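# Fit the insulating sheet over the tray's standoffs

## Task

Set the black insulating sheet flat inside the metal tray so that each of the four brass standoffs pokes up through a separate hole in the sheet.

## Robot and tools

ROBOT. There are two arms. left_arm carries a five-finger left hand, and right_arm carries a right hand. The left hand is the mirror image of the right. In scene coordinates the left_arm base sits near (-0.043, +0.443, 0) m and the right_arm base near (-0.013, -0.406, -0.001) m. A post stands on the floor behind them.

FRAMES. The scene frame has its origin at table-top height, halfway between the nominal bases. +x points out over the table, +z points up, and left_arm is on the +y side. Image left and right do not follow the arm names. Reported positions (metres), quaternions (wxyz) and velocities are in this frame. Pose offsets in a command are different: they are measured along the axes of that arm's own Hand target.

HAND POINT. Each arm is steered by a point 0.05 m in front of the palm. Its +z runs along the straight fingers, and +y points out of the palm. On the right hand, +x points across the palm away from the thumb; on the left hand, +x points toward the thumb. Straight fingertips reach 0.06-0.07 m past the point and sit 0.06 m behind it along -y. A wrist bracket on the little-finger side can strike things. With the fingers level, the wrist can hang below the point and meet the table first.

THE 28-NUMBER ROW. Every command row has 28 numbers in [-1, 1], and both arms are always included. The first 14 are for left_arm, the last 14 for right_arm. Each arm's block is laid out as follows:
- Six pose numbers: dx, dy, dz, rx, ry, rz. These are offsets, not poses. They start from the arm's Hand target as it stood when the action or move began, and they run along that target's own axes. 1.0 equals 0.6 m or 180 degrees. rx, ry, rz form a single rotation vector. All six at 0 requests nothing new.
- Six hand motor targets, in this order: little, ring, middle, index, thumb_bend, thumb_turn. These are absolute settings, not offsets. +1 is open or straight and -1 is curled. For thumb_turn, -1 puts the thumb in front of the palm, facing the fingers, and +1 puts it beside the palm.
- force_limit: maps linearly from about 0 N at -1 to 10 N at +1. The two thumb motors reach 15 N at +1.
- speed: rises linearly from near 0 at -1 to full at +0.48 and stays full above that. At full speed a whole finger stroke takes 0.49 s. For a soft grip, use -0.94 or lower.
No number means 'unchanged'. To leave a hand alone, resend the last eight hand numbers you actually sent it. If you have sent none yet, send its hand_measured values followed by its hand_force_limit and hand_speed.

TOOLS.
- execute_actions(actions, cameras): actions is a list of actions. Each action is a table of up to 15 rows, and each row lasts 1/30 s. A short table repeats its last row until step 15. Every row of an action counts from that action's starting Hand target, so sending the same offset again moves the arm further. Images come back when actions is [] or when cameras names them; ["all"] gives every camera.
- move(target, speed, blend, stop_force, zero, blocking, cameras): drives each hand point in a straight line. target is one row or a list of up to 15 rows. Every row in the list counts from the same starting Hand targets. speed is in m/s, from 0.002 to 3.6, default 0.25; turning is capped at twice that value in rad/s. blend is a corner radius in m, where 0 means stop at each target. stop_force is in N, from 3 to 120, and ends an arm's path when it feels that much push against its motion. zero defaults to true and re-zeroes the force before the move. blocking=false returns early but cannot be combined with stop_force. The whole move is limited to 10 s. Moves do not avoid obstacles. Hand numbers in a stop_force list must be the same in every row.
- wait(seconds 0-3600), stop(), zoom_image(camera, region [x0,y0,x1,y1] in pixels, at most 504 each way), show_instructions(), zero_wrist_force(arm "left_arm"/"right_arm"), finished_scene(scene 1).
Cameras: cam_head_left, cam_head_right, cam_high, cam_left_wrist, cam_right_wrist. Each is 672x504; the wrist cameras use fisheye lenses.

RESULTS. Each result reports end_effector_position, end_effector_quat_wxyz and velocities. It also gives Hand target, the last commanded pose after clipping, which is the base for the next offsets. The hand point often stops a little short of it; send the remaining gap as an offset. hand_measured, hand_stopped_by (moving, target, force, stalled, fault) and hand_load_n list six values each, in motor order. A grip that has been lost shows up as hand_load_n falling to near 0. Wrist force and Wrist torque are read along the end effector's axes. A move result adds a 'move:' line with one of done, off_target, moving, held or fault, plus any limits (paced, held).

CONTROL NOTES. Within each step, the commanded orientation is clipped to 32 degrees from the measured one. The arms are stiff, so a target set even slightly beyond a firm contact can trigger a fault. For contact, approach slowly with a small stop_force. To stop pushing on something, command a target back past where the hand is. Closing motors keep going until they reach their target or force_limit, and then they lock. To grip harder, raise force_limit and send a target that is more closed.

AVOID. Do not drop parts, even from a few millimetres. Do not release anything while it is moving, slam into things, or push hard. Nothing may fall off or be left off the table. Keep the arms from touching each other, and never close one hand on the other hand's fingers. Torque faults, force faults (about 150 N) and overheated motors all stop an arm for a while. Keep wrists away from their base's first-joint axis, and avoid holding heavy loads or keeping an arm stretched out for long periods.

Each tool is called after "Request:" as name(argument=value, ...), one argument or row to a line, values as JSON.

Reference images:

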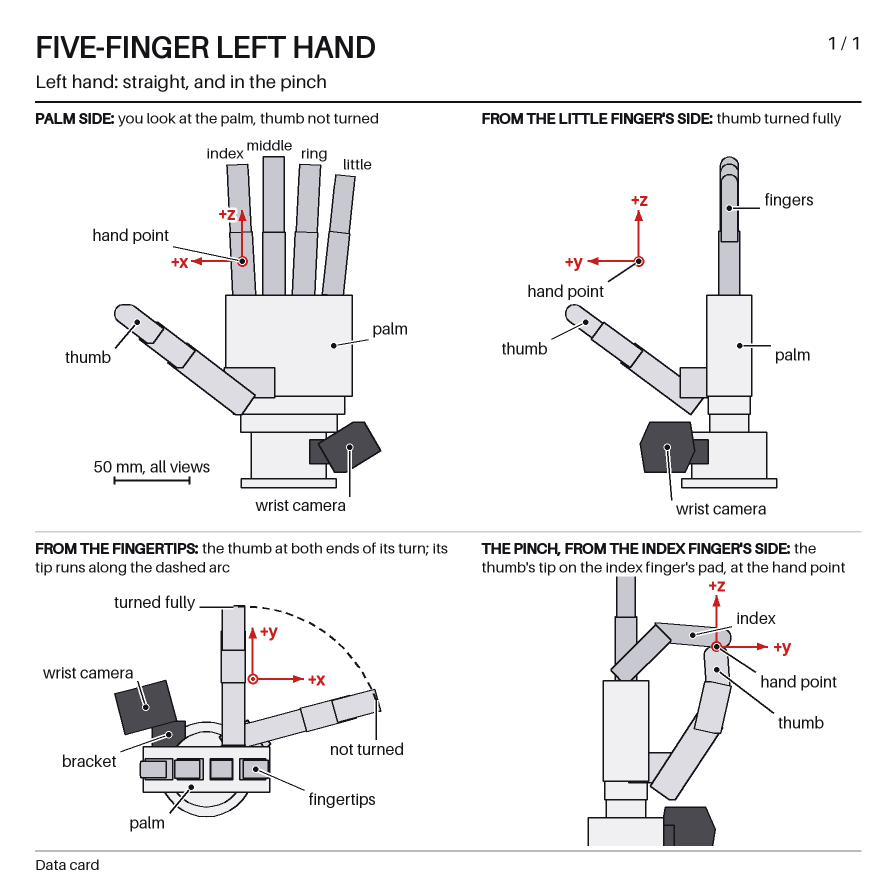

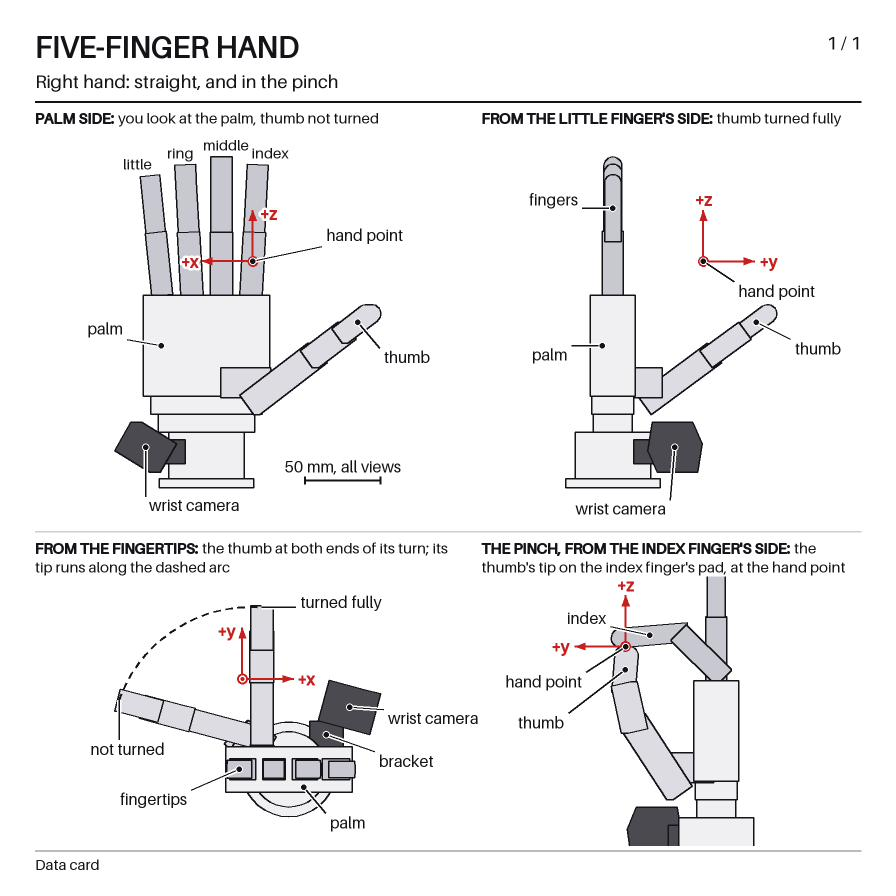

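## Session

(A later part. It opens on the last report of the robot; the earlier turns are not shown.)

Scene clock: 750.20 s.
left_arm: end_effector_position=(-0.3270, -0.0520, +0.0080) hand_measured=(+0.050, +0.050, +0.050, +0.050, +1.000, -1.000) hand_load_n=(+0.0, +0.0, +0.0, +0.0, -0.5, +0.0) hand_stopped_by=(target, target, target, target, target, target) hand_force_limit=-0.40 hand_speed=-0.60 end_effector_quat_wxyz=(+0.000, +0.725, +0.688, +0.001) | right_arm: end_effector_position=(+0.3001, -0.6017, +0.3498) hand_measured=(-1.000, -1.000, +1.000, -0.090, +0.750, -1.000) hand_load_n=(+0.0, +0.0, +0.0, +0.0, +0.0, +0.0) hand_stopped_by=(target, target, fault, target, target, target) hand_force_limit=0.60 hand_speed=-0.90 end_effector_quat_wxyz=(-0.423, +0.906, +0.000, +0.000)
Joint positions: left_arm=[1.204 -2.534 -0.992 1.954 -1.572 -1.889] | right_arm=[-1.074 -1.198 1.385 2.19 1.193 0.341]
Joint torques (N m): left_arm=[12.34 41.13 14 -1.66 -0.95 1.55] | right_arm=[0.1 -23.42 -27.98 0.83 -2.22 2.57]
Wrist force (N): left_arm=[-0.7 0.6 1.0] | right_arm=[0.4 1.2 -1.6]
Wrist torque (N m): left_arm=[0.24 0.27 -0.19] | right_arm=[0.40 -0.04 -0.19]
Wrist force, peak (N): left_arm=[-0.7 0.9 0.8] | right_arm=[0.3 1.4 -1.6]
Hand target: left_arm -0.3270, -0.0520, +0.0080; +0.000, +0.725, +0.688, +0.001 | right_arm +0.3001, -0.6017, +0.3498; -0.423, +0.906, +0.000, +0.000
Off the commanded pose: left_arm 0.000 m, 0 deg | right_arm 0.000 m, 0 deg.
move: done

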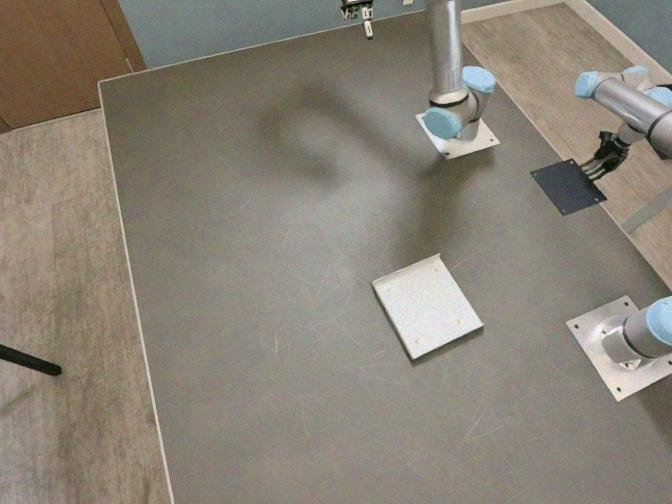

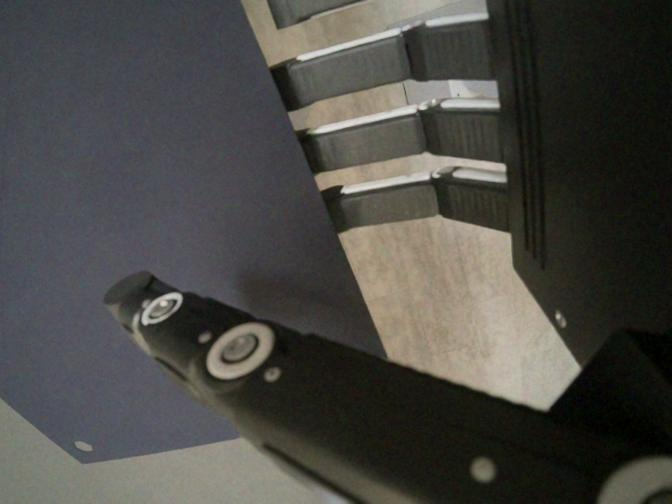

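Request:
move(
  target=[0,0,0,0,0,0, -0.09,-0.09,-0.09,-0.09,1,-1,-0.4,-0.8, 0,0,0,0,0,0, -1,-1,1,-0.09,0.75,-1,0.6,-0.9],
  cameras=["cam_left_wrist"],
)

Request:
move(
  target=[0,0,0,0,0,0, -0.09,-0.09,-0.09,-0.09,0.2,-1,-0.4,-0.7, 0,0,0,0,0,0, -1,-1,1,-0.09,0.75,-1,0.6,-0.9],
  cameras=["cam_left_wrist"],
)

Scene clock: 754.77 s.
left_arm: end_effector_position=(-0.3270, -0.0520, +0.0080) hand_measured=(-0.090, -0.090, -0.090, -0.090, +1.000, -1.000) hand_load_n=(+0.0, +0.0, +0.0, +0.5, +0.0, +0.0) hand_stopped_by=(target, target, target, target, target, target) hand_force_limit=-0.40 hand_speed=-0.80 end_effector_quat_wxyz=(+0.000, +0.725, +0.688, +0.001) | right_arm: end_effector_position=(+0.3001, -0.6017, +0.3498) hand_measured=(-1.000, -1.000, +1.000, -0.090, +0.750, -1.000) hand_load_n=(+0.0, +0.0, +0.0, +0.0, +0.0, +0.0) hand_stopped_by=(target, target, fault, target, target, target) hand_force_limit=0.60 hand_speed=-0.90 end_effector_quat_wxyz=(-0.423, +0.906, +0.000, +0.000)
Joint positions: left_arm=[1.204 -2.534 -0.992 1.954 -1.572 -1.889] | right_arm=[-1.074 -1.198 1.385 2.19 1.193 0.341]
Joint torques (N m): left_arm=[10.79 41.8 23.09 -3.78 -1.2 1.27] | right_arm=[0.49 -23.3 -27.68 0.82 -2.09 2.52]
Wrist force (N): left_arm=[-0.8 0.3 0.8] | right_arm=[0.4 1.3 -1.6]
Wrist torque (N m): left_arm=[0.21 0.27 -0.18] | right_arm=[0.41 -0.05 -0.18]
Wrist force, peak (N): left_arm=[-0.9 0.7 1.0] | right_arm=[0.4 1.4 -1.7]
Hand target: left_arm -0.3270, -0.0520, +0.0080; +0.000, +0.725, +0.688, +0.001 | right_arm +0.3001, -0.6017, +0.3498; -0.423, +0.906, +0.000, +0.000
Off the commanded pose: left_arm 0.000 m, 0 deg | right_arm 0.000 m, 0 deg.
move: done

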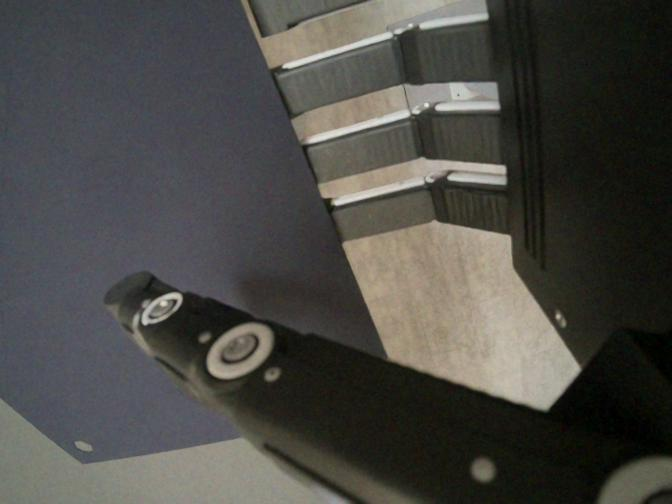

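Scene clock: 756.90 s.
left_arm: end_effector_position=(-0.3270, -0.0520, +0.0080) hand_measured=(-0.090, -0.090, -0.090, -0.090, +0.200, -1.000) hand_load_n=(+0.0, +0.0, +0.0, +0.0, -0.5, +0.0) hand_stopped_by=(target, target, target, target, target, target) hand_force_limit=-0.40 hand_speed=-0.70 end_effector_quat_wxyz=(+0.000, +0.725, +0.688, +0.001) | right_arm: end_effector_position=(+0.3001, -0.6017, +0.3498) hand_measured=(-1.000, -1.000, +1.000, -0.090, +0.750, -1.000) hand_load_n=(+0.0, +0.0, -0.5, +0.0, +0.0, +0.0) hand_stopped_by=(target, target, fault, target, target, target) hand_force_limit=0.60 hand_speed=-0.90 end_effector_quat_wxyz=(-0.423, +0.906, +0.000, +0.000)
Joint positions: left_arm=[1.204 -2.534 -0.992 1.954 -1.572 -1.889] | right_arm=[-1.074 -1.198 1.385 2.19 1.193 0.341]
Joint torques (N m): left_arm=[11.85 40.32 24.92 -3.73 -1.26 1.21] | right_arm=[0.61 -23.54 -28.2 0.8 -2.03 2.71]
Wrist force (N): left_arm=[-0.8 0.4 0.7] | right_arm=[0.3 1.4 -1.6]
Wrist torque (N m): left_arm=[0.23 0.28 -0.18] | right_arm=[0.43 -0.03 -0.18]
Wrist force, peak (N): left_arm=[-0.8 0.8 1.0] | right_arm=[0.3 1.4 -1.7]
Hand target: left_arm -0.3270, -0.0520, +0.0080; +0.000, +0.725, +0.688, +0.001 | right_arm +0.3001, -0.6017, +0.3498; -0.423, +0.906, +0.000, +0.000
Off the commanded pose: left_arm 0.000 m, 0 deg | right_arm 0.000 m, 0 deg.
move: done

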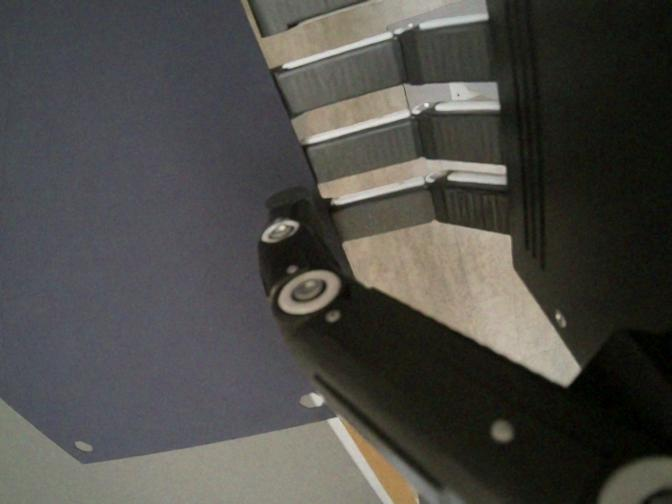

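Request:
move(
  target=[0,0,0,0,0,0, -0.09,-0.09,-0.09,-0.09,-0.3,-1,-0.4,-0.9, 0,0,0,0,0,0, -1,-1,1,-0.09,0.75,-1,0.6,-0.9],
  cameras=["cam_left_wrist"],
)

Scene clock: 762.97 s.
left_arm: end_effector_position=(-0.3270, -0.0520, +0.0080) hand_measured=(-0.090, -0.090, -0.090, -0.090, -0.300, -1.000) hand_load_n=(+0.0, +0.0, +0.0, +0.0, +0.0, +0.0) hand_stopped_by=(target, target, target, target, target, target) hand_force_limit=-0.40 hand_speed=-0.90 end_effector_quat_wxyz=(+0.000, +0.725, +0.688, +0.001) | right_arm: end_effector_position=(+0.3001, -0.6017, +0.3498) hand_measured=(-1.000, -1.000, +1.000, -0.090, +0.750, -1.000) hand_load_n=(+0.0, +0.0, +0.0, +0.0, +0.0, +0.0) hand_stopped_by=(target, target, fault, target, target, target) hand_force_limit=0.60 hand_speed=-0.90 end_effector_quat_wxyz=(-0.423, +0.906, +0.000, +0.000)
Joint positions: left_arm=[1.204 -2.534 -0.992 1.954 -1.572 -1.889] | right_arm=[-1.074 -1.198 1.385 2.19 1.193 0.341]
Joint torques (N m): left_arm=[9.41 41.6 23.26 -3.83 -1 0.48] | right_arm=[0.11 -23.36 -27.34 0.95 -2.15 2.64]
Wrist force (N): left_arm=[-0.5 0.5 0.9] | right_arm=[0.3 1.4 -1.6]
Wrist torque (N m): left_arm=[0.22 0.24 -0.17] | right_arm=[0.43 -0.03 -0.18]
Wrist force, peak (N): left_arm=[-0.8 0.7 1.1] | right_arm=[0.6 1.4 -1.6]
Hand target: left_arm -0.3270, -0.0520, +0.0080; +0.000, +0.725, +0.688, +0.001 | right_arm +0.3001, -0.6017, +0.3498; -0.423, +0.906, +0.000, +0.000
Off the commanded pose: left_arm 0.000 m, 0 deg | right_arm 0.000 m, 0 deg.
move: done

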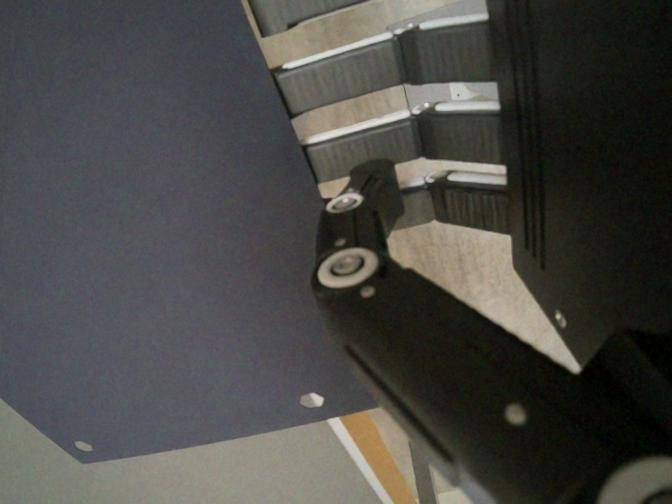

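Request:
move(
  target=[0,0,0,0,0,0, -0.09,-0.09,-0.09,-0.09,0.3,-1,-0.4,-0.6, 0,0,0,0,0,0, -1,-1,1,-0.09,0.75,-1,0.6,-0.9],
)

Request:
move(
  target=[0,0,0.0083,0,0,0, -0.17,-0.17,-0.17,-0.17,0.3,-1,-0.4,-0.9, 0,0,0,0,0,0, -1,-1,1,-0.09,0.75,-1,0.6,-0.9],
  speed=0.02,
  cameras=["cam_left_wrist"],
)

Scene clock: 769.70 s.
left_arm: end_effector_position=(-0.3270, -0.0520, +0.0080) hand_measured=(-0.090, -0.090, -0.090, -0.090, +0.300, -1.000) hand_load_n=(+0.0, +0.0, +0.0, +0.0, +0.0, +0.0) hand_stopped_by=(target, target, target, target, target, target) hand_force_limit=-0.40 hand_speed=-0.60 end_effector_quat_wxyz=(+0.000, +0.725, +0.688, +0.001) | right_arm: end_effector_position=(+0.3001, -0.6017, +0.3498) hand_measured=(-1.000, -1.000, +1.000, -0.090, +0.750, -1.000) hand_load_n=(+0.0, +0.0, +0.0, +0.0, +0.0, +0.0) hand_stopped_by=(target, target, fault, target, target, target) hand_force_limit=0.60 hand_speed=-0.90 end_effector_quat_wxyz=(-0.423, +0.906, +0.000, +0.000)
Joint positions: left_arm=[1.204 -2.534 -0.992 1.954 -1.572 -1.889] | right_arm=[-1.074 -1.198 1.385 2.19 1.193 0.341]
Joint torques (N m): left_arm=[8.93 40.88 23.72 -3.77 -1.11 0.45] | right_arm=[0.46 -24.22 -27.58 0.95 -2.02 2.61]
Wrist force (N): left_arm=[-0.6 0.5 0.9] | right_arm=[0.4 1.1 -1.5]
Wrist torque (N m): left_arm=[0.22 0.25 -0.17] | right_arm=[0.38 -0.06 -0.18]
Wrist force, peak (N): left_arm=[-0.9 0.8 0.9] | right_arm=[0.4 1.4 -1.8]
Hand target: left_arm -0.3270, -0.0520, +0.0080; +0.000, +0.725, +0.688, +0.001 | right_arm +0.3001, -0.6017, +0.3498; -0.423, +0.906, +0.000, +0.000
Off the commanded pose: left_arm 0.000 m, 0 deg | right_arm 0.000 m, 0 deg.
move: done

Scene clock: 770.30 s.
left_arm: end_effector_position=(-0.3270, -0.0520, +0.0032) hand_measured=(-0.170, -0.170, -0.170, -0.170, +0.300, -1.000) hand_load_n=(+0.0, +0.5, +0.0, +0.0, +0.0, +0.0) hand_stopped_by=(target, target, target, target, target, target) hand_force_limit=-0.40 hand_speed=-0.90 end_effector_quat_wxyz=(+0.000, +0.725, +0.688, +0.001) | right_arm: end_effector_position=(+0.3001, -0.6017, +0.3498) hand_measured=(-1.000, -1.000, +1.000, -0.090, +0.750, -1.000) hand_load_n=(+0.0, +0.0, +0.0, +0.0, +0.0, +0.0) hand_stopped_by=(target, target, fault, target, target, target) hand_force_limit=0.60 hand_speed=-0.90 end_effector_quat_wxyz=(-0.423, +0.906, +0.000, +0.000)
Joint positions: left_arm=[1.204 -2.539 -0.995 1.963 -1.572 -1.889] | right_arm=[-1.074 -1.198 1.385 2.19 1.193 0.341]
Joint torques (N m): left_arm=[9.38 39.54 12.21 -1.03 -1.3 0.79] | right_arm=[0.3 -23.29 -27.62 1.05 -2.04 2.55]
Wrist force (N): left_arm=[-0.7 0.6 0.8] | right_arm=[0.5 1.3 -1.3]
Wrist torque (N m): left_arm=[0.24 0.26 -0.18] | right_arm=[0.39 -0.08 -0.17]
Wrist force, peak (N): left_arm=[-0.8 0.7 1.0] | right_arm=[0.3 1.3 -1.7]
Hand target: left_arm -0.3270, -0.0520, +0.0030; +0.000, +0.725, +0.688, +0.001 | right_arm +0.3001, -0.6017, +0.3498; -0.423, +0.906, +0.000, +0.000
Off the commanded pose: left_arm 0.000 m, 0 deg | right_arm 0.000 m, 0 deg.
move: done

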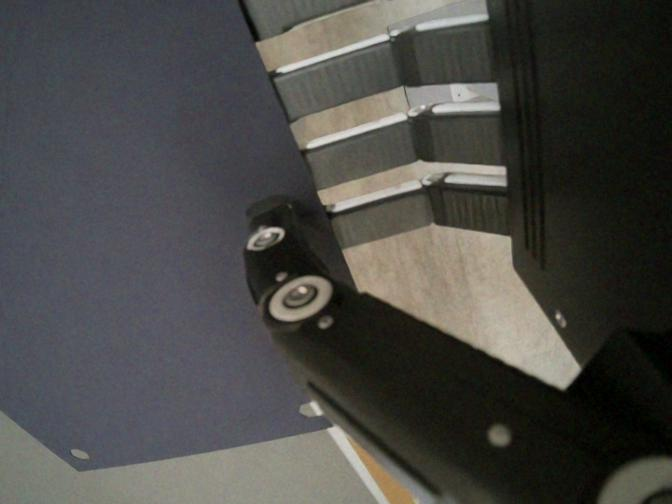

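Request:
move(
  target=[0,0,0,0,0,0, -0.17,-0.17,-0.17,-0.17,-0.1,-1,-0.4,-0.92, 0,0,0,0,0,0, -1,-1,1,-0.09,0.75,-1,0.6,-0.9],
  cameras=["cam_left_wrist"],
)

Request:
zoom_image(
  camera="cam_left_wrist",
  region=[220, 120, 480, 320],
)

Scene clock: 778.73 s.
left_arm: end_effector_position=(-0.3270, -0.0520, +0.0030) hand_measured=(-0.170, -0.170, -0.170, -0.170, -0.100, -1.000) hand_load_n=(+0.0, +0.5, +0.0, +0.0, +0.0, +0.0) hand_stopped_by=(target, target, target, target, target, target) hand_force_limit=-0.40 hand_speed=-0.92 end_effector_quat_wxyz=(+0.000, +0.725, +0.688, +0.001) | right_arm: end_effector_position=(+0.3001, -0.6017, +0.3498) hand_measured=(-1.000, -1.000, +1.000, -0.090, +0.750, -1.000) hand_load_n=(+0.0, +0.5, +0.0, +0.0, +0.0, +0.0) hand_stopped_by=(target, target, fault, target, target, target) hand_force_limit=0.60 hand_speed=-0.90 end_effector_quat_wxyz=(-0.423, +0.906, +0.000, +0.000)
Joint positions: left_arm=[1.204 -2.54 -0.995 1.963 -1.572 -1.889] | right_arm=[-1.074 -1.198 1.385 2.19 1.193 0.341]
Joint torques (N m): left_arm=[11.38 41.81 10.43 -0.96 -1.21 1.61] | right_arm=[0.06 -24.52 -27.42 0.98 -2.05 2.62]
Wrist force (N): left_arm=[-0.8 0.4 0.8] | right_arm=[0.4 1.4 -1.7]
Wrist torque (N m): left_arm=[0.21 0.27 -0.17] | right_arm=[0.43 -0.04 -0.18]
Wrist force, peak (N): left_arm=[-0.9 0.7 0.9] | right_arm=[0.3 1.4 -1.8]
Hand target: left_arm -0.3270, -0.0520, +0.0030; +0.000, +0.725, +0.688, +0.001 | right_arm +0.3001, -0.6017, +0.3498; -0.423, +0.906, +0.000, +0.000
Off the commanded pose: left_arm 0.000 m, 0 deg | right_arm 0.000 m, 0 deg.
move: done

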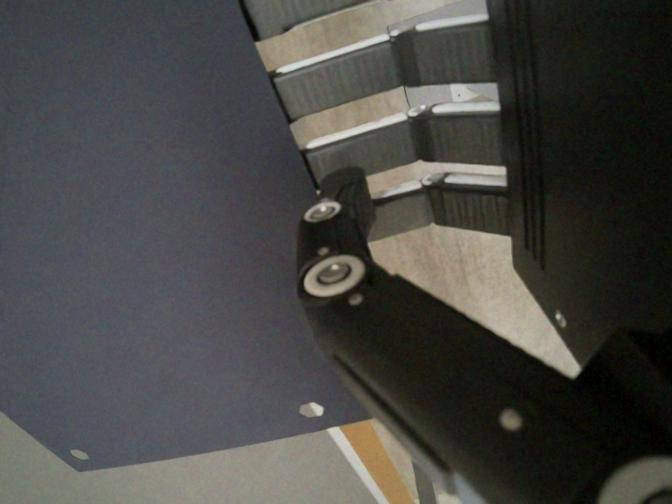

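Scaled by 1.938 from the camera's image (finer frame: 960x720).

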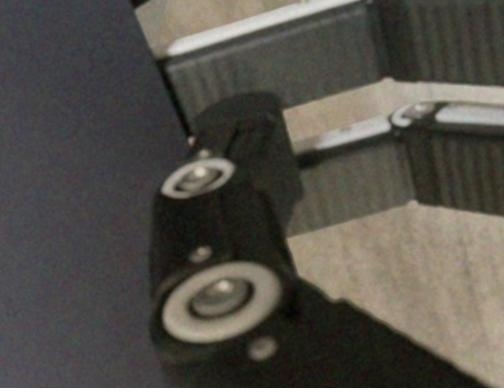

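Request:
move(
  target=[0,0,0.0075,0,0,0, -0.17,-0.17,-0.17,-0.17,0.4,-1,-0.4,-0.6, 0,0,0,0,0,0, -1,-1,1,-0.09,0.75,-1,0.6,-0.9],
  speed=0.02,
)

Request:
move(
  target=[0,0,0,0,0,0, -0.22,-0.22,-0.22,-0.22,0.4,-1,-0.4,-0.92, 0,0,0,0,0,0, -1,-1,1,-0.09,0.75,-1,0.6,-0.9],
)

Request:
move(
  target=[0,0,0,0,0,0, -0.22,-0.22,-0.22,-0.22,0.0,-1,-0.4,-0.92, 0,0,0,0,0,0, -1,-1,1,-0.09,0.75,-1,0.6,-0.9],
  cameras=["cam_left_wrist"],
)

Scene clock: 792.23 s.
left_arm: end_effector_position=(-0.3270, -0.0520, -0.0015) hand_measured=(-0.170, -0.170, -0.170, -0.170, +0.400, -1.000) hand_load_n=(+0.0, +0.0, +0.0, +0.0, +0.0, +0.5) hand_stopped_by=(target, target, target, target, target, target) hand_force_limit=-0.40 hand_speed=-0.60 end_effector_quat_wxyz=(+0.000, +0.725, +0.688, +0.001) | right_arm: end_effector_position=(+0.3001, -0.6017, +0.3498) hand_measured=(-1.000, -1.000, +1.000, -0.090, +0.750, -1.000) hand_load_n=(+0.0, +0.0, +0.0, +0.0, +0.0, +0.0) hand_stopped_by=(target, target, fault, target, target, target) hand_force_limit=0.60 hand_speed=-0.90 end_effector_quat_wxyz=(-0.423, +0.906, +0.000, +0.000)
Joint positions: left_arm=[1.204 -2.545 -0.998 1.971 -1.572 -1.889] | right_arm=[-1.074 -1.198 1.385 2.19 1.193 0.341]
Joint torques (N m): left_arm=[11.37 39.92 10.3 -1.21 -0.75 1.67] | right_arm=[-0.06 -24.14 -27.22 1.1 -1.97 2.63]
Wrist force (N): left_arm=[-0.7 0.6 0.9] | right_arm=[0.3 1.4 -1.6]
Wrist torque (N m): left_arm=[0.24 0.25 -0.18] | right_arm=[0.44 -0.03 -0.18]
Wrist force, peak (N): left_arm=[-0.8 0.7 1.0] | right_arm=[0.5 1.6 -1.7]
Hand target: left_arm -0.3270, -0.0520, -0.0015; +0.000, +0.725, +0.688, +0.001 | right_arm +0.3001, -0.6017, +0.3498; -0.423, +0.906, +0.000, +0.000
Off the commanded pose: left_arm 0.000 m, 0 deg | right_arm 0.000 m, 0 deg.
move: done

Scene clock: 792.73 s.
left_arm: end_effector_position=(-0.3270, -0.0520, -0.0015) hand_measured=(-0.220, -0.220, -0.220, -0.220, +0.400, -1.000) hand_load_n=(+0.0, +0.5, +0.0, +0.0, +0.0, +0.0) hand_stopped_by=(target, target, target, target, target, target) hand_force_limit=-0.40 hand_speed=-0.92 end_effector_quat_wxyz=(+0.000, +0.725, +0.688, +0.001) | right_arm: end_effector_position=(+0.3001, -0.6017, +0.3498) hand_measured=(-1.000, -1.000, +1.000, -0.090, +0.750, -1.000) hand_load_n=(+0.0, +0.0, +0.0, +0.0, +0.0, +0.0) hand_stopped_by=(target, target, fault, target, target, target) hand_force_limit=0.60 hand_speed=-0.90 end_effector_quat_wxyz=(-0.423, +0.906, +0.000, +0.000)
Joint positions: left_arm=[1.204 -2.545 -0.998 1.971 -1.572 -1.889] | right_arm=[-1.074 -1.198 1.385 2.19 1.193 0.341]
Joint torques (N m): left_arm=[10.96 40.49 11.29 -1.21 -0.92 1.76] | right_arm=[0.45 -24.18 -27.73 1.1 -2.02 2.62]
Wrist force (N): left_arm=[-0.7 0.5 0.6] | right_arm=[0.6 1.1 -1.6]
Wrist torque (N m): left_arm=[0.25 0.25 -0.17] | right_arm=[0.39 -0.07 -0.18]
Wrist force, peak (N): left_arm=[-1.0 0.6 0.8] | right_arm=[0.4 1.4 -1.7]
Hand target: left_arm -0.3270, -0.0520, -0.0015; +0.000, +0.725, +0.688, +0.001 | right_arm +0.3001, -0.6017, +0.3498; -0.423, +0.906, +0.000, +0.000
Off the commanded pose: left_arm 0.000 m, 0 deg | right_arm 0.000 m, 0 deg.
move: done

Scene clock: 796.43 s.
left_arm: end_effector_position=(-0.3270, -0.0520, -0.0015) hand_measured=(-0.220, -0.220, -0.220, -0.220, +0.000, -1.000) hand_load_n=(+0.0, +0.0, +1.0, +0.0, +1.0, +0.0) hand_stopped_by=(target, target, target, target, target, target) hand_force_limit=-0.40 hand_speed=-0.92 end_effector_quat_wxyz=(+0.000, +0.725, +0.688, +0.001) | right_arm: end_effector_position=(+0.3001, -0.6017, +0.3498) hand_measured=(-1.000, -1.000, +1.000, -0.090, +0.750, -1.000) hand_load_n=(+0.0, +0.0, +0.0, +0.0, +0.0, +0.0) hand_stopped_by=(target, target, fault, target, target, target) hand_force_limit=0.60 hand_speed=-0.90 end_effector_quat_wxyz=(-0.423, +0.906, +0.000, +0.000)
Joint positions: left_arm=[1.204 -2.545 -0.998 1.971 -1.572 -1.889] | right_arm=[-1.074 -1.198 1.385 2.19 1.193 0.341]
Joint torques (N m): left_arm=[11.48 40.18 15.73 -1.47 -0.99 1.51] | right_arm=[0.3 -24.41 -27.5 0.98 -2.08 2.63]
Wrist force (N): left_arm=[-0.8 0.5 0.7] | right_arm=[0.6 1.2 -1.6]
Wrist torque (N m): left_arm=[0.24 0.27 -0.18] | right_arm=[0.41 -0.07 -0.17]
Wrist force, peak (N): left_arm=[-0.9 0.7 1.1] | right_arm=[0.6 1.5 -1.7]
Hand target: left_arm -0.3270, -0.0520, -0.0015; +0.000, +0.725, +0.688, +0.001 | right_arm +0.3001, -0.6017, +0.3498; -0.423, +0.906, +0.000, +0.000
Off the commanded pose: left_arm 0.000 m, 0 deg | right_arm 0.000 m, 0 deg.
move: done

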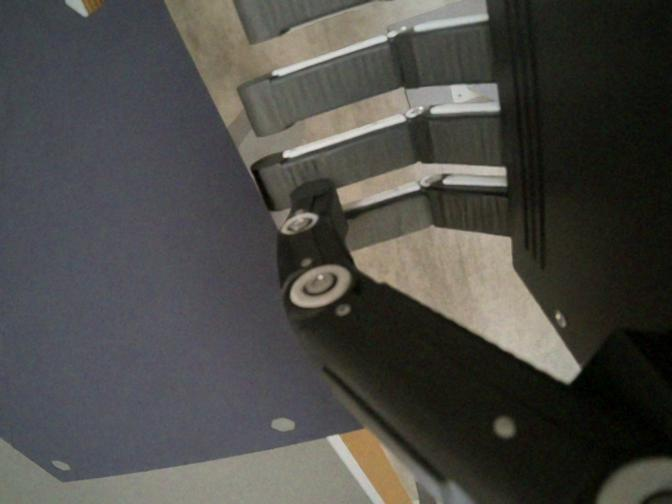

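Request:
move(
  target=[0,0,0,0,0,0, 0.1,0.1,0.1,0.1,0.0,-1,-0.4,-0.6, 0,0,0,0,0,0, -1,-1,1,-0.09,0.75,-1,0.6,-0.9],
  cameras=["cam_left_wrist"],
)

Request:
move(
  target=[0,0,-0.0333,0,0,0, 0.1,0.1,0.1,0.1,0.0,-1,-0.4,-0.6, 0,0,0,0,0,0, -1,-1,1,-0.09,0.75,-1,0.6,-0.9],
  speed=0.04,
  cameras=["cam_left_wrist"],
)

Scene clock: 808.17 s.
left_arm: end_effector_position=(-0.3270, -0.0520, -0.0015) hand_measured=(+0.100, +0.100, +0.100, +0.100, +0.000, -1.000) hand_load_n=(+0.0, +0.0, +0.0, +0.0, +0.0, +0.0) hand_stopped_by=(target, target, target, target, target, target) hand_force_limit=-0.40 hand_speed=-0.60 end_effector_quat_wxyz=(+0.000, +0.725, +0.688, +0.001) | right_arm: end_effector_position=(+0.3001, -0.6017, +0.3498) hand_measured=(-1.000, -1.000, +1.000, -0.090, +0.750, -1.000) hand_load_n=(+0.0, +0.0, +0.0, +0.0, +0.0, +0.0) hand_stopped_by=(target, target, fault, target, target, target) hand_force_limit=0.60 hand_speed=-0.90 end_effector_quat_wxyz=(-0.423, +0.906, +0.000, +0.000)
Joint positions: left_arm=[1.204 -2.545 -0.998 1.971 -1.572 -1.889] | right_arm=[-1.074 -1.198 1.385 2.19 1.193 0.341]
Joint torques (N m): left_arm=[11.2 42.22 16.43 -1.76 -0.86 1.89] | right_arm=[0.32 -23.69 -27.78 1.14 -2.08 2.7]
Wrist force (N): left_arm=[-0.5 0.4 0.8] | right_arm=[0.4 1.3 -1.5]
Wrist torque (N m): left_arm=[0.21 0.24 -0.16] | right_arm=[0.41 -0.06 -0.18]
Wrist force, peak (N): left_arm=[-0.7 0.7 1.1] | right_arm=[0.5 1.5 -1.7]
Hand target: left_arm -0.3270, -0.0520, -0.0015; +0.000, +0.725, +0.688, +0.001 | right_arm +0.3001, -0.6017, +0.3498; -0.423, +0.906, +0.000, +0.000
Off the commanded pose: left_arm 0.000 m, 0 deg | right_arm 0.000 m, 0 deg.
move: done

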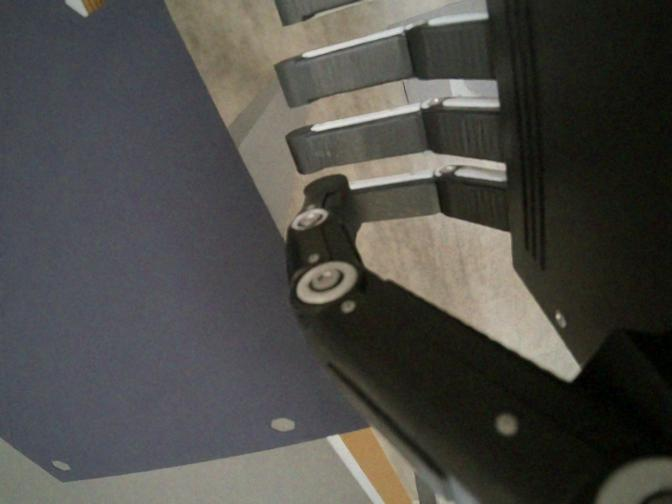

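Scene clock: 809.13 s.
left_arm: end_effector_position=(-0.3270, -0.0520, +0.0183) hand_measured=(+0.100, +0.100, +0.100, +0.100, +0.000, -1.000) hand_load_n=(+0.0, +0.0, +0.0, +0.0, +0.0, +0.0) hand_stopped_by=(target, target, target, target, target, target) hand_force_limit=-0.40 hand_speed=-0.60 end_effector_quat_wxyz=(+0.000, +0.725, +0.688, +0.001) | right_arm: end_effector_position=(+0.3001, -0.6017, +0.3498) hand_measured=(-1.000, -1.000, +1.000, -0.090, +0.750, -1.000) hand_load_n=(+0.0, +0.0, +0.0, +0.0, +0.0, +0.0) hand_stopped_by=(target, target, fault, target, target, target) hand_force_limit=0.60 hand_speed=-0.90 end_effector_quat_wxyz=(-0.423, +0.906, +0.000, +0.000)
Joint positions: left_arm=[1.204 -2.524 -0.984 1.936 -1.572 -1.889] | right_arm=[-1.074 -1.198 1.385 2.19 1.193 0.341]
Joint torques (N m): left_arm=[5.36 57.91 22.63 -3.8 -0.75 0.38] | right_arm=[0.35 -23.65 -27.75 1.21 -2.17 2.81]
Wrist force (N): left_arm=[-0.6 0.9 0.8] | right_arm=[0.4 1.4 -1.5]
Wrist torque (N m): left_arm=[0.28 0.24 -0.19] | right_arm=[0.42 -0.05 -0.18]
Wrist force, peak (N): left_arm=[-0.7 0.6 1.3] | right_arm=[0.5 1.3 -1.8]
Hand target: left_arm -0.3270, -0.0520, +0.0185; +0.000, +0.725, +0.688, +0.001 | right_arm +0.3001, -0.6017, +0.3498; -0.423, +0.906, +0.000, +0.000
Off the commanded pose: left_arm 0.000 m, 0 deg | right_arm 0.000 m, 0 deg.
move: done

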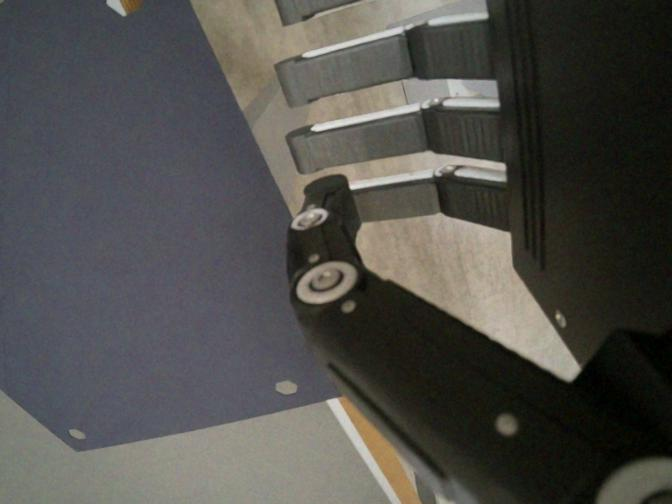

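Request:
move(
  target=[0,0,-0.15,0,0,0, 0.1,0.1,0.1,0.1,0.0,-1,-0.4,-0.6, 0,0,0,0,0,0, -1,-1,1,-0.09,0.75,-1,0.6,-0.9],
  speed=0.1,
)

Request:
move(
  target=[0,0,-0.2,0,0,0, 1,1,1,1,1,-1,-0.4,0, 0,0,0,0,0,0, -1,-1,1,-0.09,0.75,-1,0.6,-0.9],
  speed=0.1,
  cameras=["cam_left_wrist","cam_high"],
)

Request:
zoom_image(
  camera="cam_left_wrist",
  region=[0, 0, 420, 330],
)

Request:
zoom_image(
  camera="cam_high",
  region=[500, 100, 660, 260],
)

Scene clock: 814.77 s.
left_arm: end_effector_position=(-0.3271, -0.0520, +0.1084) hand_measured=(+0.100, +0.100, +0.100, +0.100, +0.000, -1.000) hand_load_n=(+0.0, +0.0, +0.0, +0.0, +0.0, +0.0) hand_stopped_by=(target, target, target, target, target, target) hand_force_limit=-0.40 hand_speed=-0.60 end_effector_quat_wxyz=(+0.000, +0.725, +0.688, +0.001) | right_arm: end_effector_position=(+0.3001, -0.6017, +0.3498) hand_measured=(-1.000, -1.000, +1.000, -0.090, +0.750, -1.000) hand_load_n=(+0.0, +0.0, +0.0, +0.0, +0.0, +0.0) hand_stopped_by=(target, target, fault, target, target, target) hand_force_limit=0.60 hand_speed=-0.90 end_effector_quat_wxyz=(-0.423, +0.906, +0.000, +0.000)
Joint positions: left_arm=[1.204 -2.451 -0.882 1.762 -1.572 -1.889] | right_arm=[-1.074 -1.198 1.385 2.19 1.193 0.341]
Joint torques (N m): left_arm=[-10.77 57.73 25.54 -4.17 -0.08 -0.94] | right_arm=[0.65 -23.25 -27.41 1.3 -2.06 2.77]
Wrist force (N): left_arm=[-0.6 0.8 0.6] | right_arm=[0.3 1.4 -1.7]
Wrist torque (N m): left_arm=[0.28 0.21 -0.18] | right_arm=[0.44 -0.04 -0.18]
Wrist force, peak (N): left_arm=[-0.6 0.7 1.4] | right_arm=[0.4 1.5 -2.0]
Hand target: left_arm -0.3271, -0.0520, +0.1085; +0.000, +0.725, +0.688, +0.001 | right_arm +0.3001, -0.6017, +0.3498; -0.423, +0.906, +0.000, +0.000
Off the commanded pose: left_arm 0.000 m, 0 deg | right_arm 0.000 m, 0 deg.
move: done

Scene clock: 816.70 s.
left_arm: end_effector_position=(-0.3272, -0.0521, +0.2284) hand_measured=(+1.000, +1.000, +1.000, +1.000, +1.000, -1.000) hand_load_n=(+0.0, +0.0, +0.0, +0.0, +0.0, +0.0) hand_stopped_by=(target, target, target, target, target, target) hand_force_limit=-0.40 hand_speed=0.00 end_effector_quat_wxyz=(+0.000, +0.725, +0.688, +0.001) | right_arm: end_effector_position=(+0.3001, -0.6017, +0.3498) hand_measured=(-1.000, -1.000, +1.000, -0.090, +0.750, -1.000) hand_load_n=(+0.0, +0.0, +0.0, +0.0, +0.0, +0.0) hand_stopped_by=(target, target, fault, target, target, target) hand_force_limit=0.60 hand_speed=-0.90 end_effector_quat_wxyz=(-0.423, +0.906, +0.000, +0.000)
Joint positions: left_arm=[1.203 -2.433 -0.609 1.47 -1.572 -1.889] | right_arm=[-1.074 -1.198 1.385 2.19 1.193 0.341]
Joint torques (N m): left_arm=[-10.03 37.87 26.14 -4.32 -1.19 -0.95] | right_arm=[-0.12 -24.36 -27.55 1.25 -2.06 2.71]
Wrist force (N): left_arm=[-0.3 0.7 0.5] | right_arm=[0.3 1.4 -1.6]
Wrist torque (N m): left_arm=[0.29 0.17 -0.15] | right_arm=[0.43 -0.03 -0.18]
Wrist force, peak (N): left_arm=[-0.5 0.5 1.3] | right_arm=[0.3 1.4 -1.7]
Hand target: left_arm -0.3272, -0.0521, +0.2285; +0.000, +0.725, +0.688, +0.001 | right_arm +0.3001, -0.6017, +0.3498; -0.423, +0.906, +0.000, +0.000
Off the commanded pose: left_arm 0.000 m, 0 deg | right_arm 0.000 m, 0 deg.
move: done
Images, in order (width x height): cam_high 672x504, cam_left_wrist 672x504.

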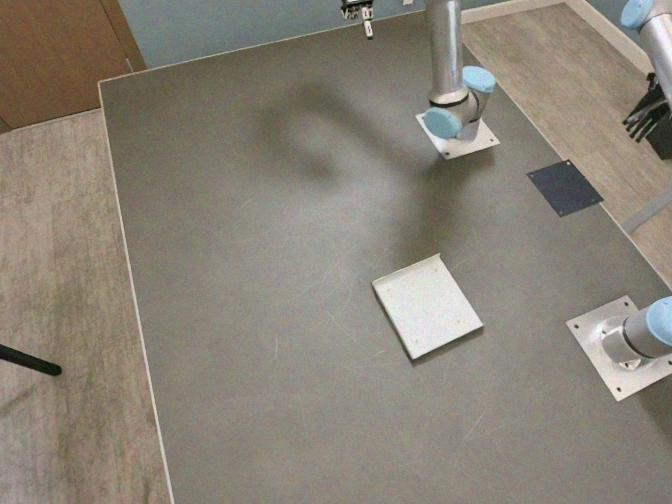

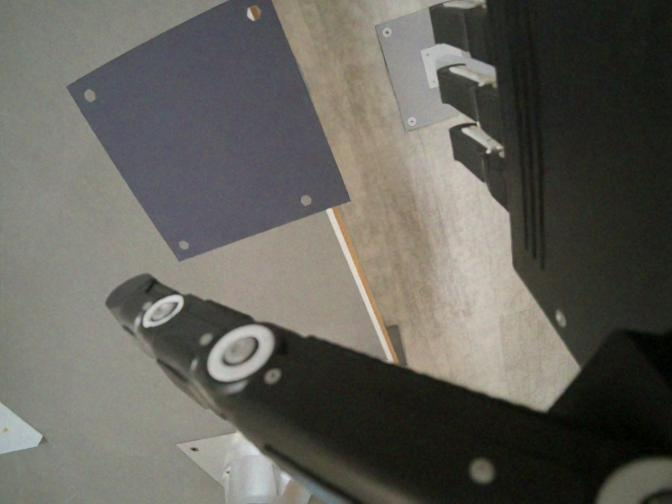

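Scaled by 1.200 from the camera's image (finer frame: 960x720).

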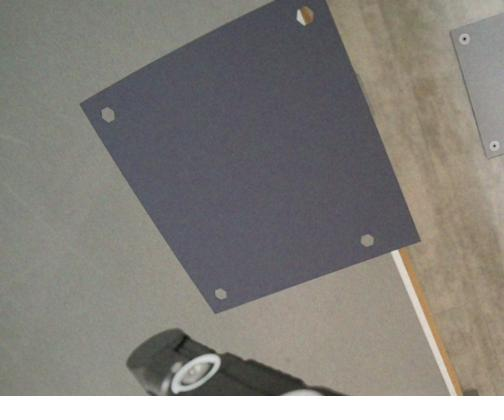

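Scaled by 3.150.

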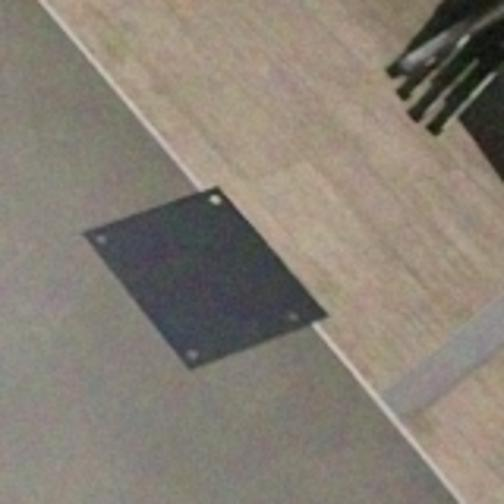

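Request:
move(
  target=[0.0235,0.2561,0.2142,0,0,0, 1,1,0.5,1,1,-1,-0.4,0, 0,0,0,0,0,0, -1,-1,1,-0.09,0.75,-1,0.6,-0.9],
  speed=0.12,
)

Request:
move(
  target=[0,0,0.0833,0,0,0, 1,1,0.5,1,1,-1,-0.4,0, 0,0,0,0,0,0, -1,-1,1,-0.09,0.75,-1,0.6,-0.9],
  speed=0.01,
  stop_force=6,
  cameras=["cam_left_wrist","cam_high"],
)

Scene clock: 836.50 s.
left_arm: end_effector_position=(-0.1730, -0.0460, +0.1003) hand_measured=(+1.000, +1.000, +0.500, +1.000, +1.000, -1.000) hand_load_n=(+0.0, -0.5, +0.0, +0.0, +0.0, +0.0) hand_stopped_by=(target, target, target, target, target, target) hand_force_limit=-0.40 hand_speed=0.00 end_effector_quat_wxyz=(+0.000, +0.725, +0.688, +0.001) end_effector_velocity=(+0.001, +0.000, -0.001) end_effector_angular_velocity=(-0.001, +0.000, -0.001) | right_arm: end_effector_position=(+0.3001, -0.6017, +0.3498) hand_measured=(-1.000, -1.000, +1.000, -0.090, +0.750, -1.000) hand_load_n=(+0.0, +0.0, +0.0, +0.0, +0.0, +0.0) hand_stopped_by=(target, target, fault, target, target, target) hand_force_limit=0.60 hand_speed=-0.90 end_effector_quat_wxyz=(-0.423, +0.906, +0.000, +0.000)
Joint positions: left_arm=[1.462 -2.257 -1.253 1.938 -1.572 -1.63] | right_arm=[-1.074 -1.198 1.385 2.19 1.193 0.341]
Joint velocities: left_arm=[0.002 0 -0.004 0.005 0 0.003] | right_arm=[within noise]
Joint torques (N m): left_arm=[13.66 50.74 11.36 -1.29 0.86 1.65] | right_arm=[0.59 -23.85 -27.16 1.32 -2.02 2.57]
Wrist force (N): left_arm=[-0.6 0.8 0.8] | right_arm=[0.6 1.3 -1.5]
Wrist torque (N m): left_arm=[0.26 0.25 -0.19] | right_arm=[0.40 -0.08 -0.17]
Wrist force, peak (N): left_arm=[-0.6 1.2 0.8] | right_arm=[0.4 1.5 -1.8]
Hand target: left_arm -0.1729, -0.0460, +0.1002; +0.000, +0.725, +0.688, +0.001 | right_arm +0.3001, -0.6017, +0.3498; -0.423, +0.906, +0.000, +0.000
Off the commanded pose: left_arm 0.000 m, 0 deg | right_arm 0.000 m, 0 deg.
move: done

Scene clock: 841.17 s.
left_arm: end_effector_position=(-0.1729, -0.0459, +0.0661) hand_measured=(+1.000, +1.000, +0.500, +1.000, +1.000, -1.000) hand_load_n=(+0.0, +0.0, +0.0, +0.0, +0.0, +0.0) hand_stopped_by=(target, target, target, target, target, target) hand_force_limit=-0.40 hand_speed=0.00 end_effector_quat_wxyz=(+0.000, +0.725, +0.688, +0.001) | right_arm: end_effector_position=(+0.3001, -0.6017, +0.3498) hand_measured=(-1.000, -1.000, +1.000, -0.090, +0.750, -1.000) hand_load_n=(+0.0, +0.0, +0.0, +0.0, +0.0, +0.0) hand_stopped_by=(target, target, fault, target, target, target) hand_force_limit=0.60 hand_speed=-0.90 end_effector_quat_wxyz=(-0.423, +0.906, +0.000, +0.000)
Joint positions: left_arm=[1.463 -2.289 -1.29 2.008 -1.572 -1.63] | right_arm=[-1.074 -1.198 1.385 2.19 1.193 0.341]
Joint torques (N m): left_arm=[10.45 48.82 20.78 -3.22 1.18 1.8] | right_arm=[1 -23.75 -27.5 1.21 -2.02 2.55]
Wrist force (N): left_arm=[-0.8 0.2 -6.3] | right_arm=[0.5 1.4 -1.6]
Wrist torque (N m): left_arm=[0.61 0.07 -0.19] | right_arm=[0.42 -0.06 -0.17]
Wrist force, peak (N): left_arm=[-0.7 0.4 -15.1] | right_arm=[0.5 1.4 -2.0]
Hand target: left_arm -0.1729, -0.0459, +0.0661; +0.000, +0.725, +0.688, +0.001 (not the last commanded pose) | right_arm +0.3001, -0.6017, +0.3498; -0.423, +0.906, +0.000, +0.000
Off the commanded pose: left_arm 0.016 m, 0 deg | right_arm 0.000 m, 0 deg.
move: contact (left_arm)
Images, in order (width x height): cam_high 672x504, cam_left_wrist 672x504.

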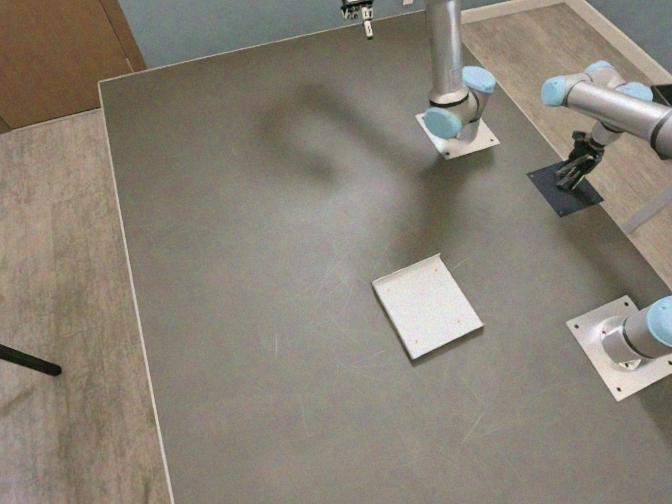

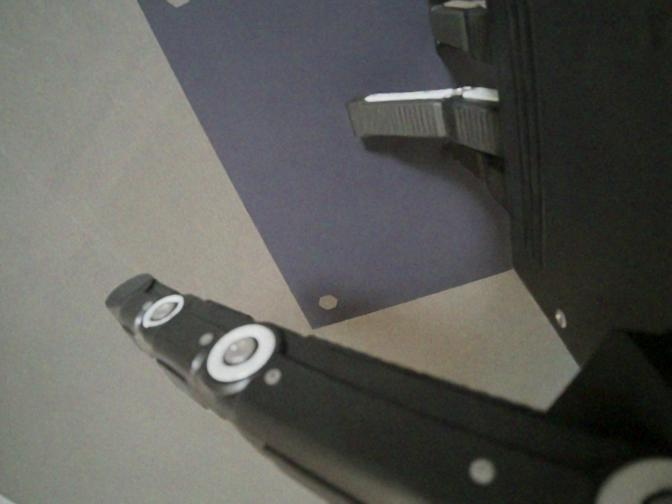

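Request:
move(
  target=[0,-0.04,0.0005,0,0,0, 1,1,0.5,1,1,-1,-0.4,0, 0,0,0,0,0,0, -1,-1,1,-0.09,0.75,-1,0.6,-0.9],
  speed=0.03,
  cameras=["cam_left_wrist"],
)

Request:
move(
  target=[0,0,-0.06,0,0,0, 1,1,0.5,1,1,-1,-0.4,0, 0,0,0,0,0,0, -1,-1,1,-0.09,0.75,-1,0.6,-0.9],
  speed=0.05,
)

Scene clock: 845.80 s.
left_arm: end_effector_position=(-0.1966, -0.0447, +0.0658) hand_measured=(+1.000, +1.000, +0.500, +1.000, +1.000, -1.000) hand_load_n=(+0.0, -4.0, +0.0, -3.5, +0.0, +0.0) hand_stopped_by=(target, target, target, target, target, target) hand_force_limit=-0.40 hand_speed=0.00 end_effector_quat_wxyz=(+0.000, +0.725, +0.688, +0.001) | right_arm: end_effector_position=(+0.3001, -0.6017, +0.3498) hand_measured=(-1.000, -1.000, +1.000, -0.090, +0.750, -1.000) hand_load_n=(+0.0, +0.0, +0.0, +0.0, +0.0, +0.0) hand_stopped_by=(target, target, fault, target, target, target) hand_force_limit=0.60 hand_speed=-0.90 end_effector_quat_wxyz=(-0.423, +0.906, +0.000, +0.000)
Joint positions: left_arm=[1.419 -2.307 -1.259 1.995 -1.572 -1.674] | right_arm=[-1.074 -1.198 1.385 2.19 1.193 0.341]
Joint torques (N m): left_arm=[-12.5 29.38 21.91 -2.4 0.81 -1.31] | right_arm=[0.34 -23.94 -27.01 1.29 -2.02 2.62]
Wrist force (N): left_arm=[0.0 5.2 -10.8] | right_arm=[0.3 1.5 -1.8]
Wrist torque (N m): left_arm=[0.88 -0.07 -0.13] | right_arm=[0.45 -0.03 -0.18]
Wrist force, peak (N): left_arm=[-0.2 5.0 -11.2] | right_arm=[0.5 1.5 -1.8]
Hand target: left_arm -0.1968, -0.0447, +0.0658; +0.000, +0.725, +0.688, +0.001 | right_arm +0.3001, -0.6017, +0.3498; -0.423, +0.906, +0.000, +0.000
Off the commanded pose: left_arm 0.000 m, 0 deg | right_arm 0.000 m, 0 deg.
move: done

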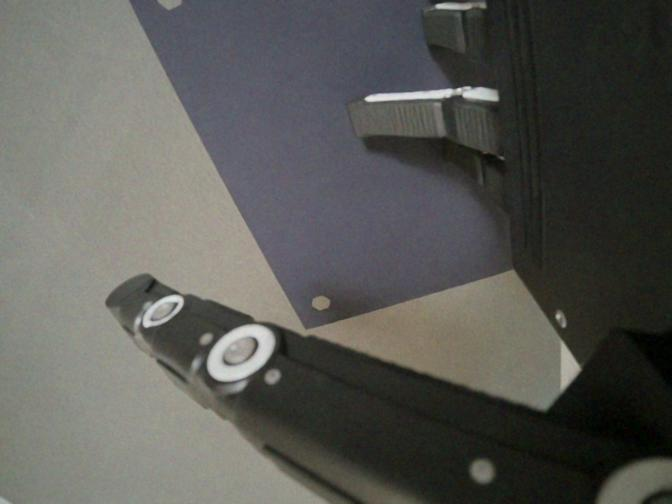

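Scene clock: 847.03 s.
left_arm: end_effector_position=(-0.1969, -0.0447, +0.1016) hand_measured=(+1.000, +1.000, +0.500, +1.000, +1.000, -1.000) hand_load_n=(+0.0, +0.0, +0.0, +0.0, +0.0, +0.0) hand_stopped_by=(target, target, target, target, target, target) hand_force_limit=-0.40 hand_speed=0.00 end_effector_quat_wxyz=(+0.000, +0.725, +0.688, +0.001) | right_arm: end_effector_position=(+0.3001, -0.6017, +0.3498) hand_measured=(-1.000, -1.000, +1.000, -0.090, +0.750, -1.000) hand_load_n=(+0.0, +0.0, +0.0, +0.0, +0.0, +0.0) hand_stopped_by=(target, target, fault, target, target, target) hand_force_limit=0.60 hand_speed=-0.90 end_effector_quat_wxyz=(-0.423, +0.906, +0.000, +0.000)
Joint positions: left_arm=[1.418 -2.274 -1.22 1.922 -1.572 -1.674] | right_arm=[-1.074 -1.198 1.385 2.19 1.193 0.341]
Joint torques (N m): left_arm=[-10.63 52.04 24.14 -4.07 -1.35 -1.39] | right_arm=[0.7 -23.58 -27.02 1.25 -1.93 2.56]
Wrist force (N): left_arm=[-0.6 -0.2 0.6] | right_arm=[0.5 1.2 -1.7]
Wrist torque (N m): left_arm=[0.07 0.26 -0.04] | right_arm=[0.40 -0.06 -0.18]
Wrist force, peak (N): left_arm=[-0.2 5.2 -11.1] | right_arm=[0.5 1.3 -1.9]
Hand target: left_arm -0.1969, -0.0447, +0.1018; +0.000, +0.725, +0.688, +0.001 | right_arm +0.3001, -0.6017, +0.3498; -0.423, +0.906, +0.000, +0.000
Off the commanded pose: left_arm 0.000 m, 0 deg | right_arm 0.000 m, 0 deg.
move: done

Request:
move(
  target=[-0.0257,-0.2258,-0.03,0,0,0, 1,1,1,1,1,-1,-0.4,0, 0,0,0,0,0,0, -1,-1,1,-0.09,0.75,-1,0.6,-0.9],
  speed=0.15,
  cameras=["cam_left_wrist"],
)

Request:
zoom_image(
  camera="cam_left_wrist",
  region=[100, 0, 460, 360],
)

Scene clock: 871.77 s.
left_arm: end_effector_position=(-0.3329, -0.0530, +0.1196) hand_measured=(+1.000, +1.000, +1.000, +1.000, +1.000, -1.000) hand_load_n=(+0.0, +0.0, +0.0, +0.0, +0.0, +0.0) hand_stopped_by=(target, target, target, target, target, target) hand_force_limit=-0.40 hand_speed=0.00 end_effector_quat_wxyz=(+0.000, +0.725, +0.688, +0.001) | right_arm: end_effector_position=(+0.3001, -0.6017, +0.3498) hand_measured=(-1.000, -1.000, +1.000, -0.090, +0.750, -1.000) hand_load_n=(+0.0, +0.0, +0.0, +0.0, +0.0, +0.0) hand_stopped_by=(target, target, fault, target, target, target) hand_force_limit=0.60 hand_speed=-0.90 end_effector_quat_wxyz=(-0.423, +0.906, +0.000, +0.000)
Joint positions: left_arm=[1.195 -2.458 -0.841 1.727 -1.572 -1.897] | right_arm=[-1.074 -1.198 1.385 2.19 1.193 0.341]
Joint torques (N m): left_arm=[-11.5 39.78 25.56 -4.08 -1.26 -1.16] | right_arm=[0.87 -23.66 -27.38 1.4 -2.03 2.6]
Wrist force (N): left_arm=[-0.5 0.3 0.6] | right_arm=[0.6 1.2 -1.6]
Wrist torque (N m): left_arm=[0.18 0.21 -0.03] | right_arm=[0.40 -0.08 -0.17]
Wrist force, peak (N): left_arm=[-1.2 0.1 0.4] | right_arm=[0.5 1.4 -1.8]
Hand target: left_arm -0.3330, -0.0530, +0.1196; +0.000, +0.725, +0.688, +0.001 | right_arm +0.3001, -0.6017, +0.3498; -0.423, +0.906, +0.000, +0.000
Off the commanded pose: left_arm 0.000 m, 0 deg | right_arm 0.000 m, 0 deg.
move: done

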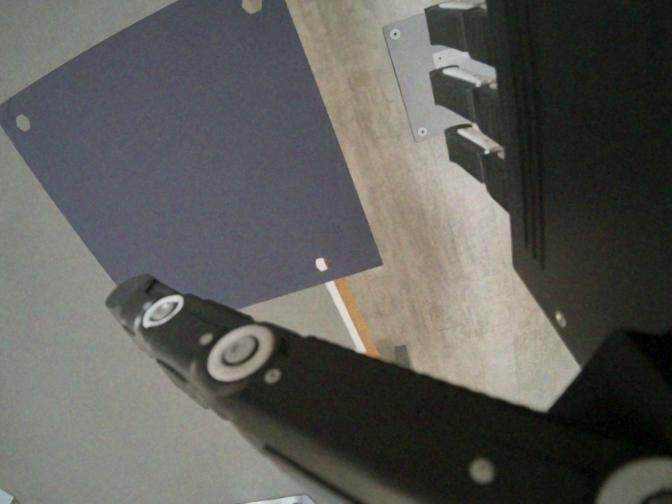

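Scaled by 1.400 from the camera's image (finer frame: 960x720).

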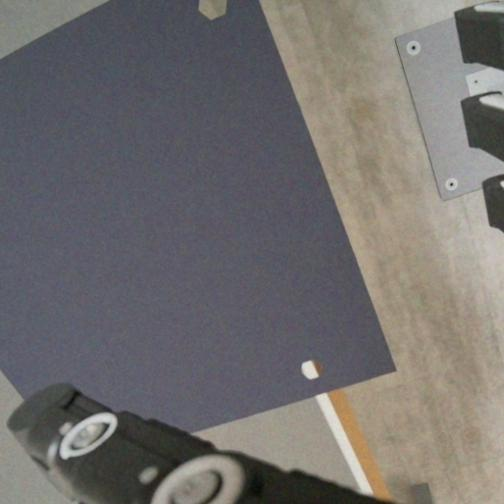

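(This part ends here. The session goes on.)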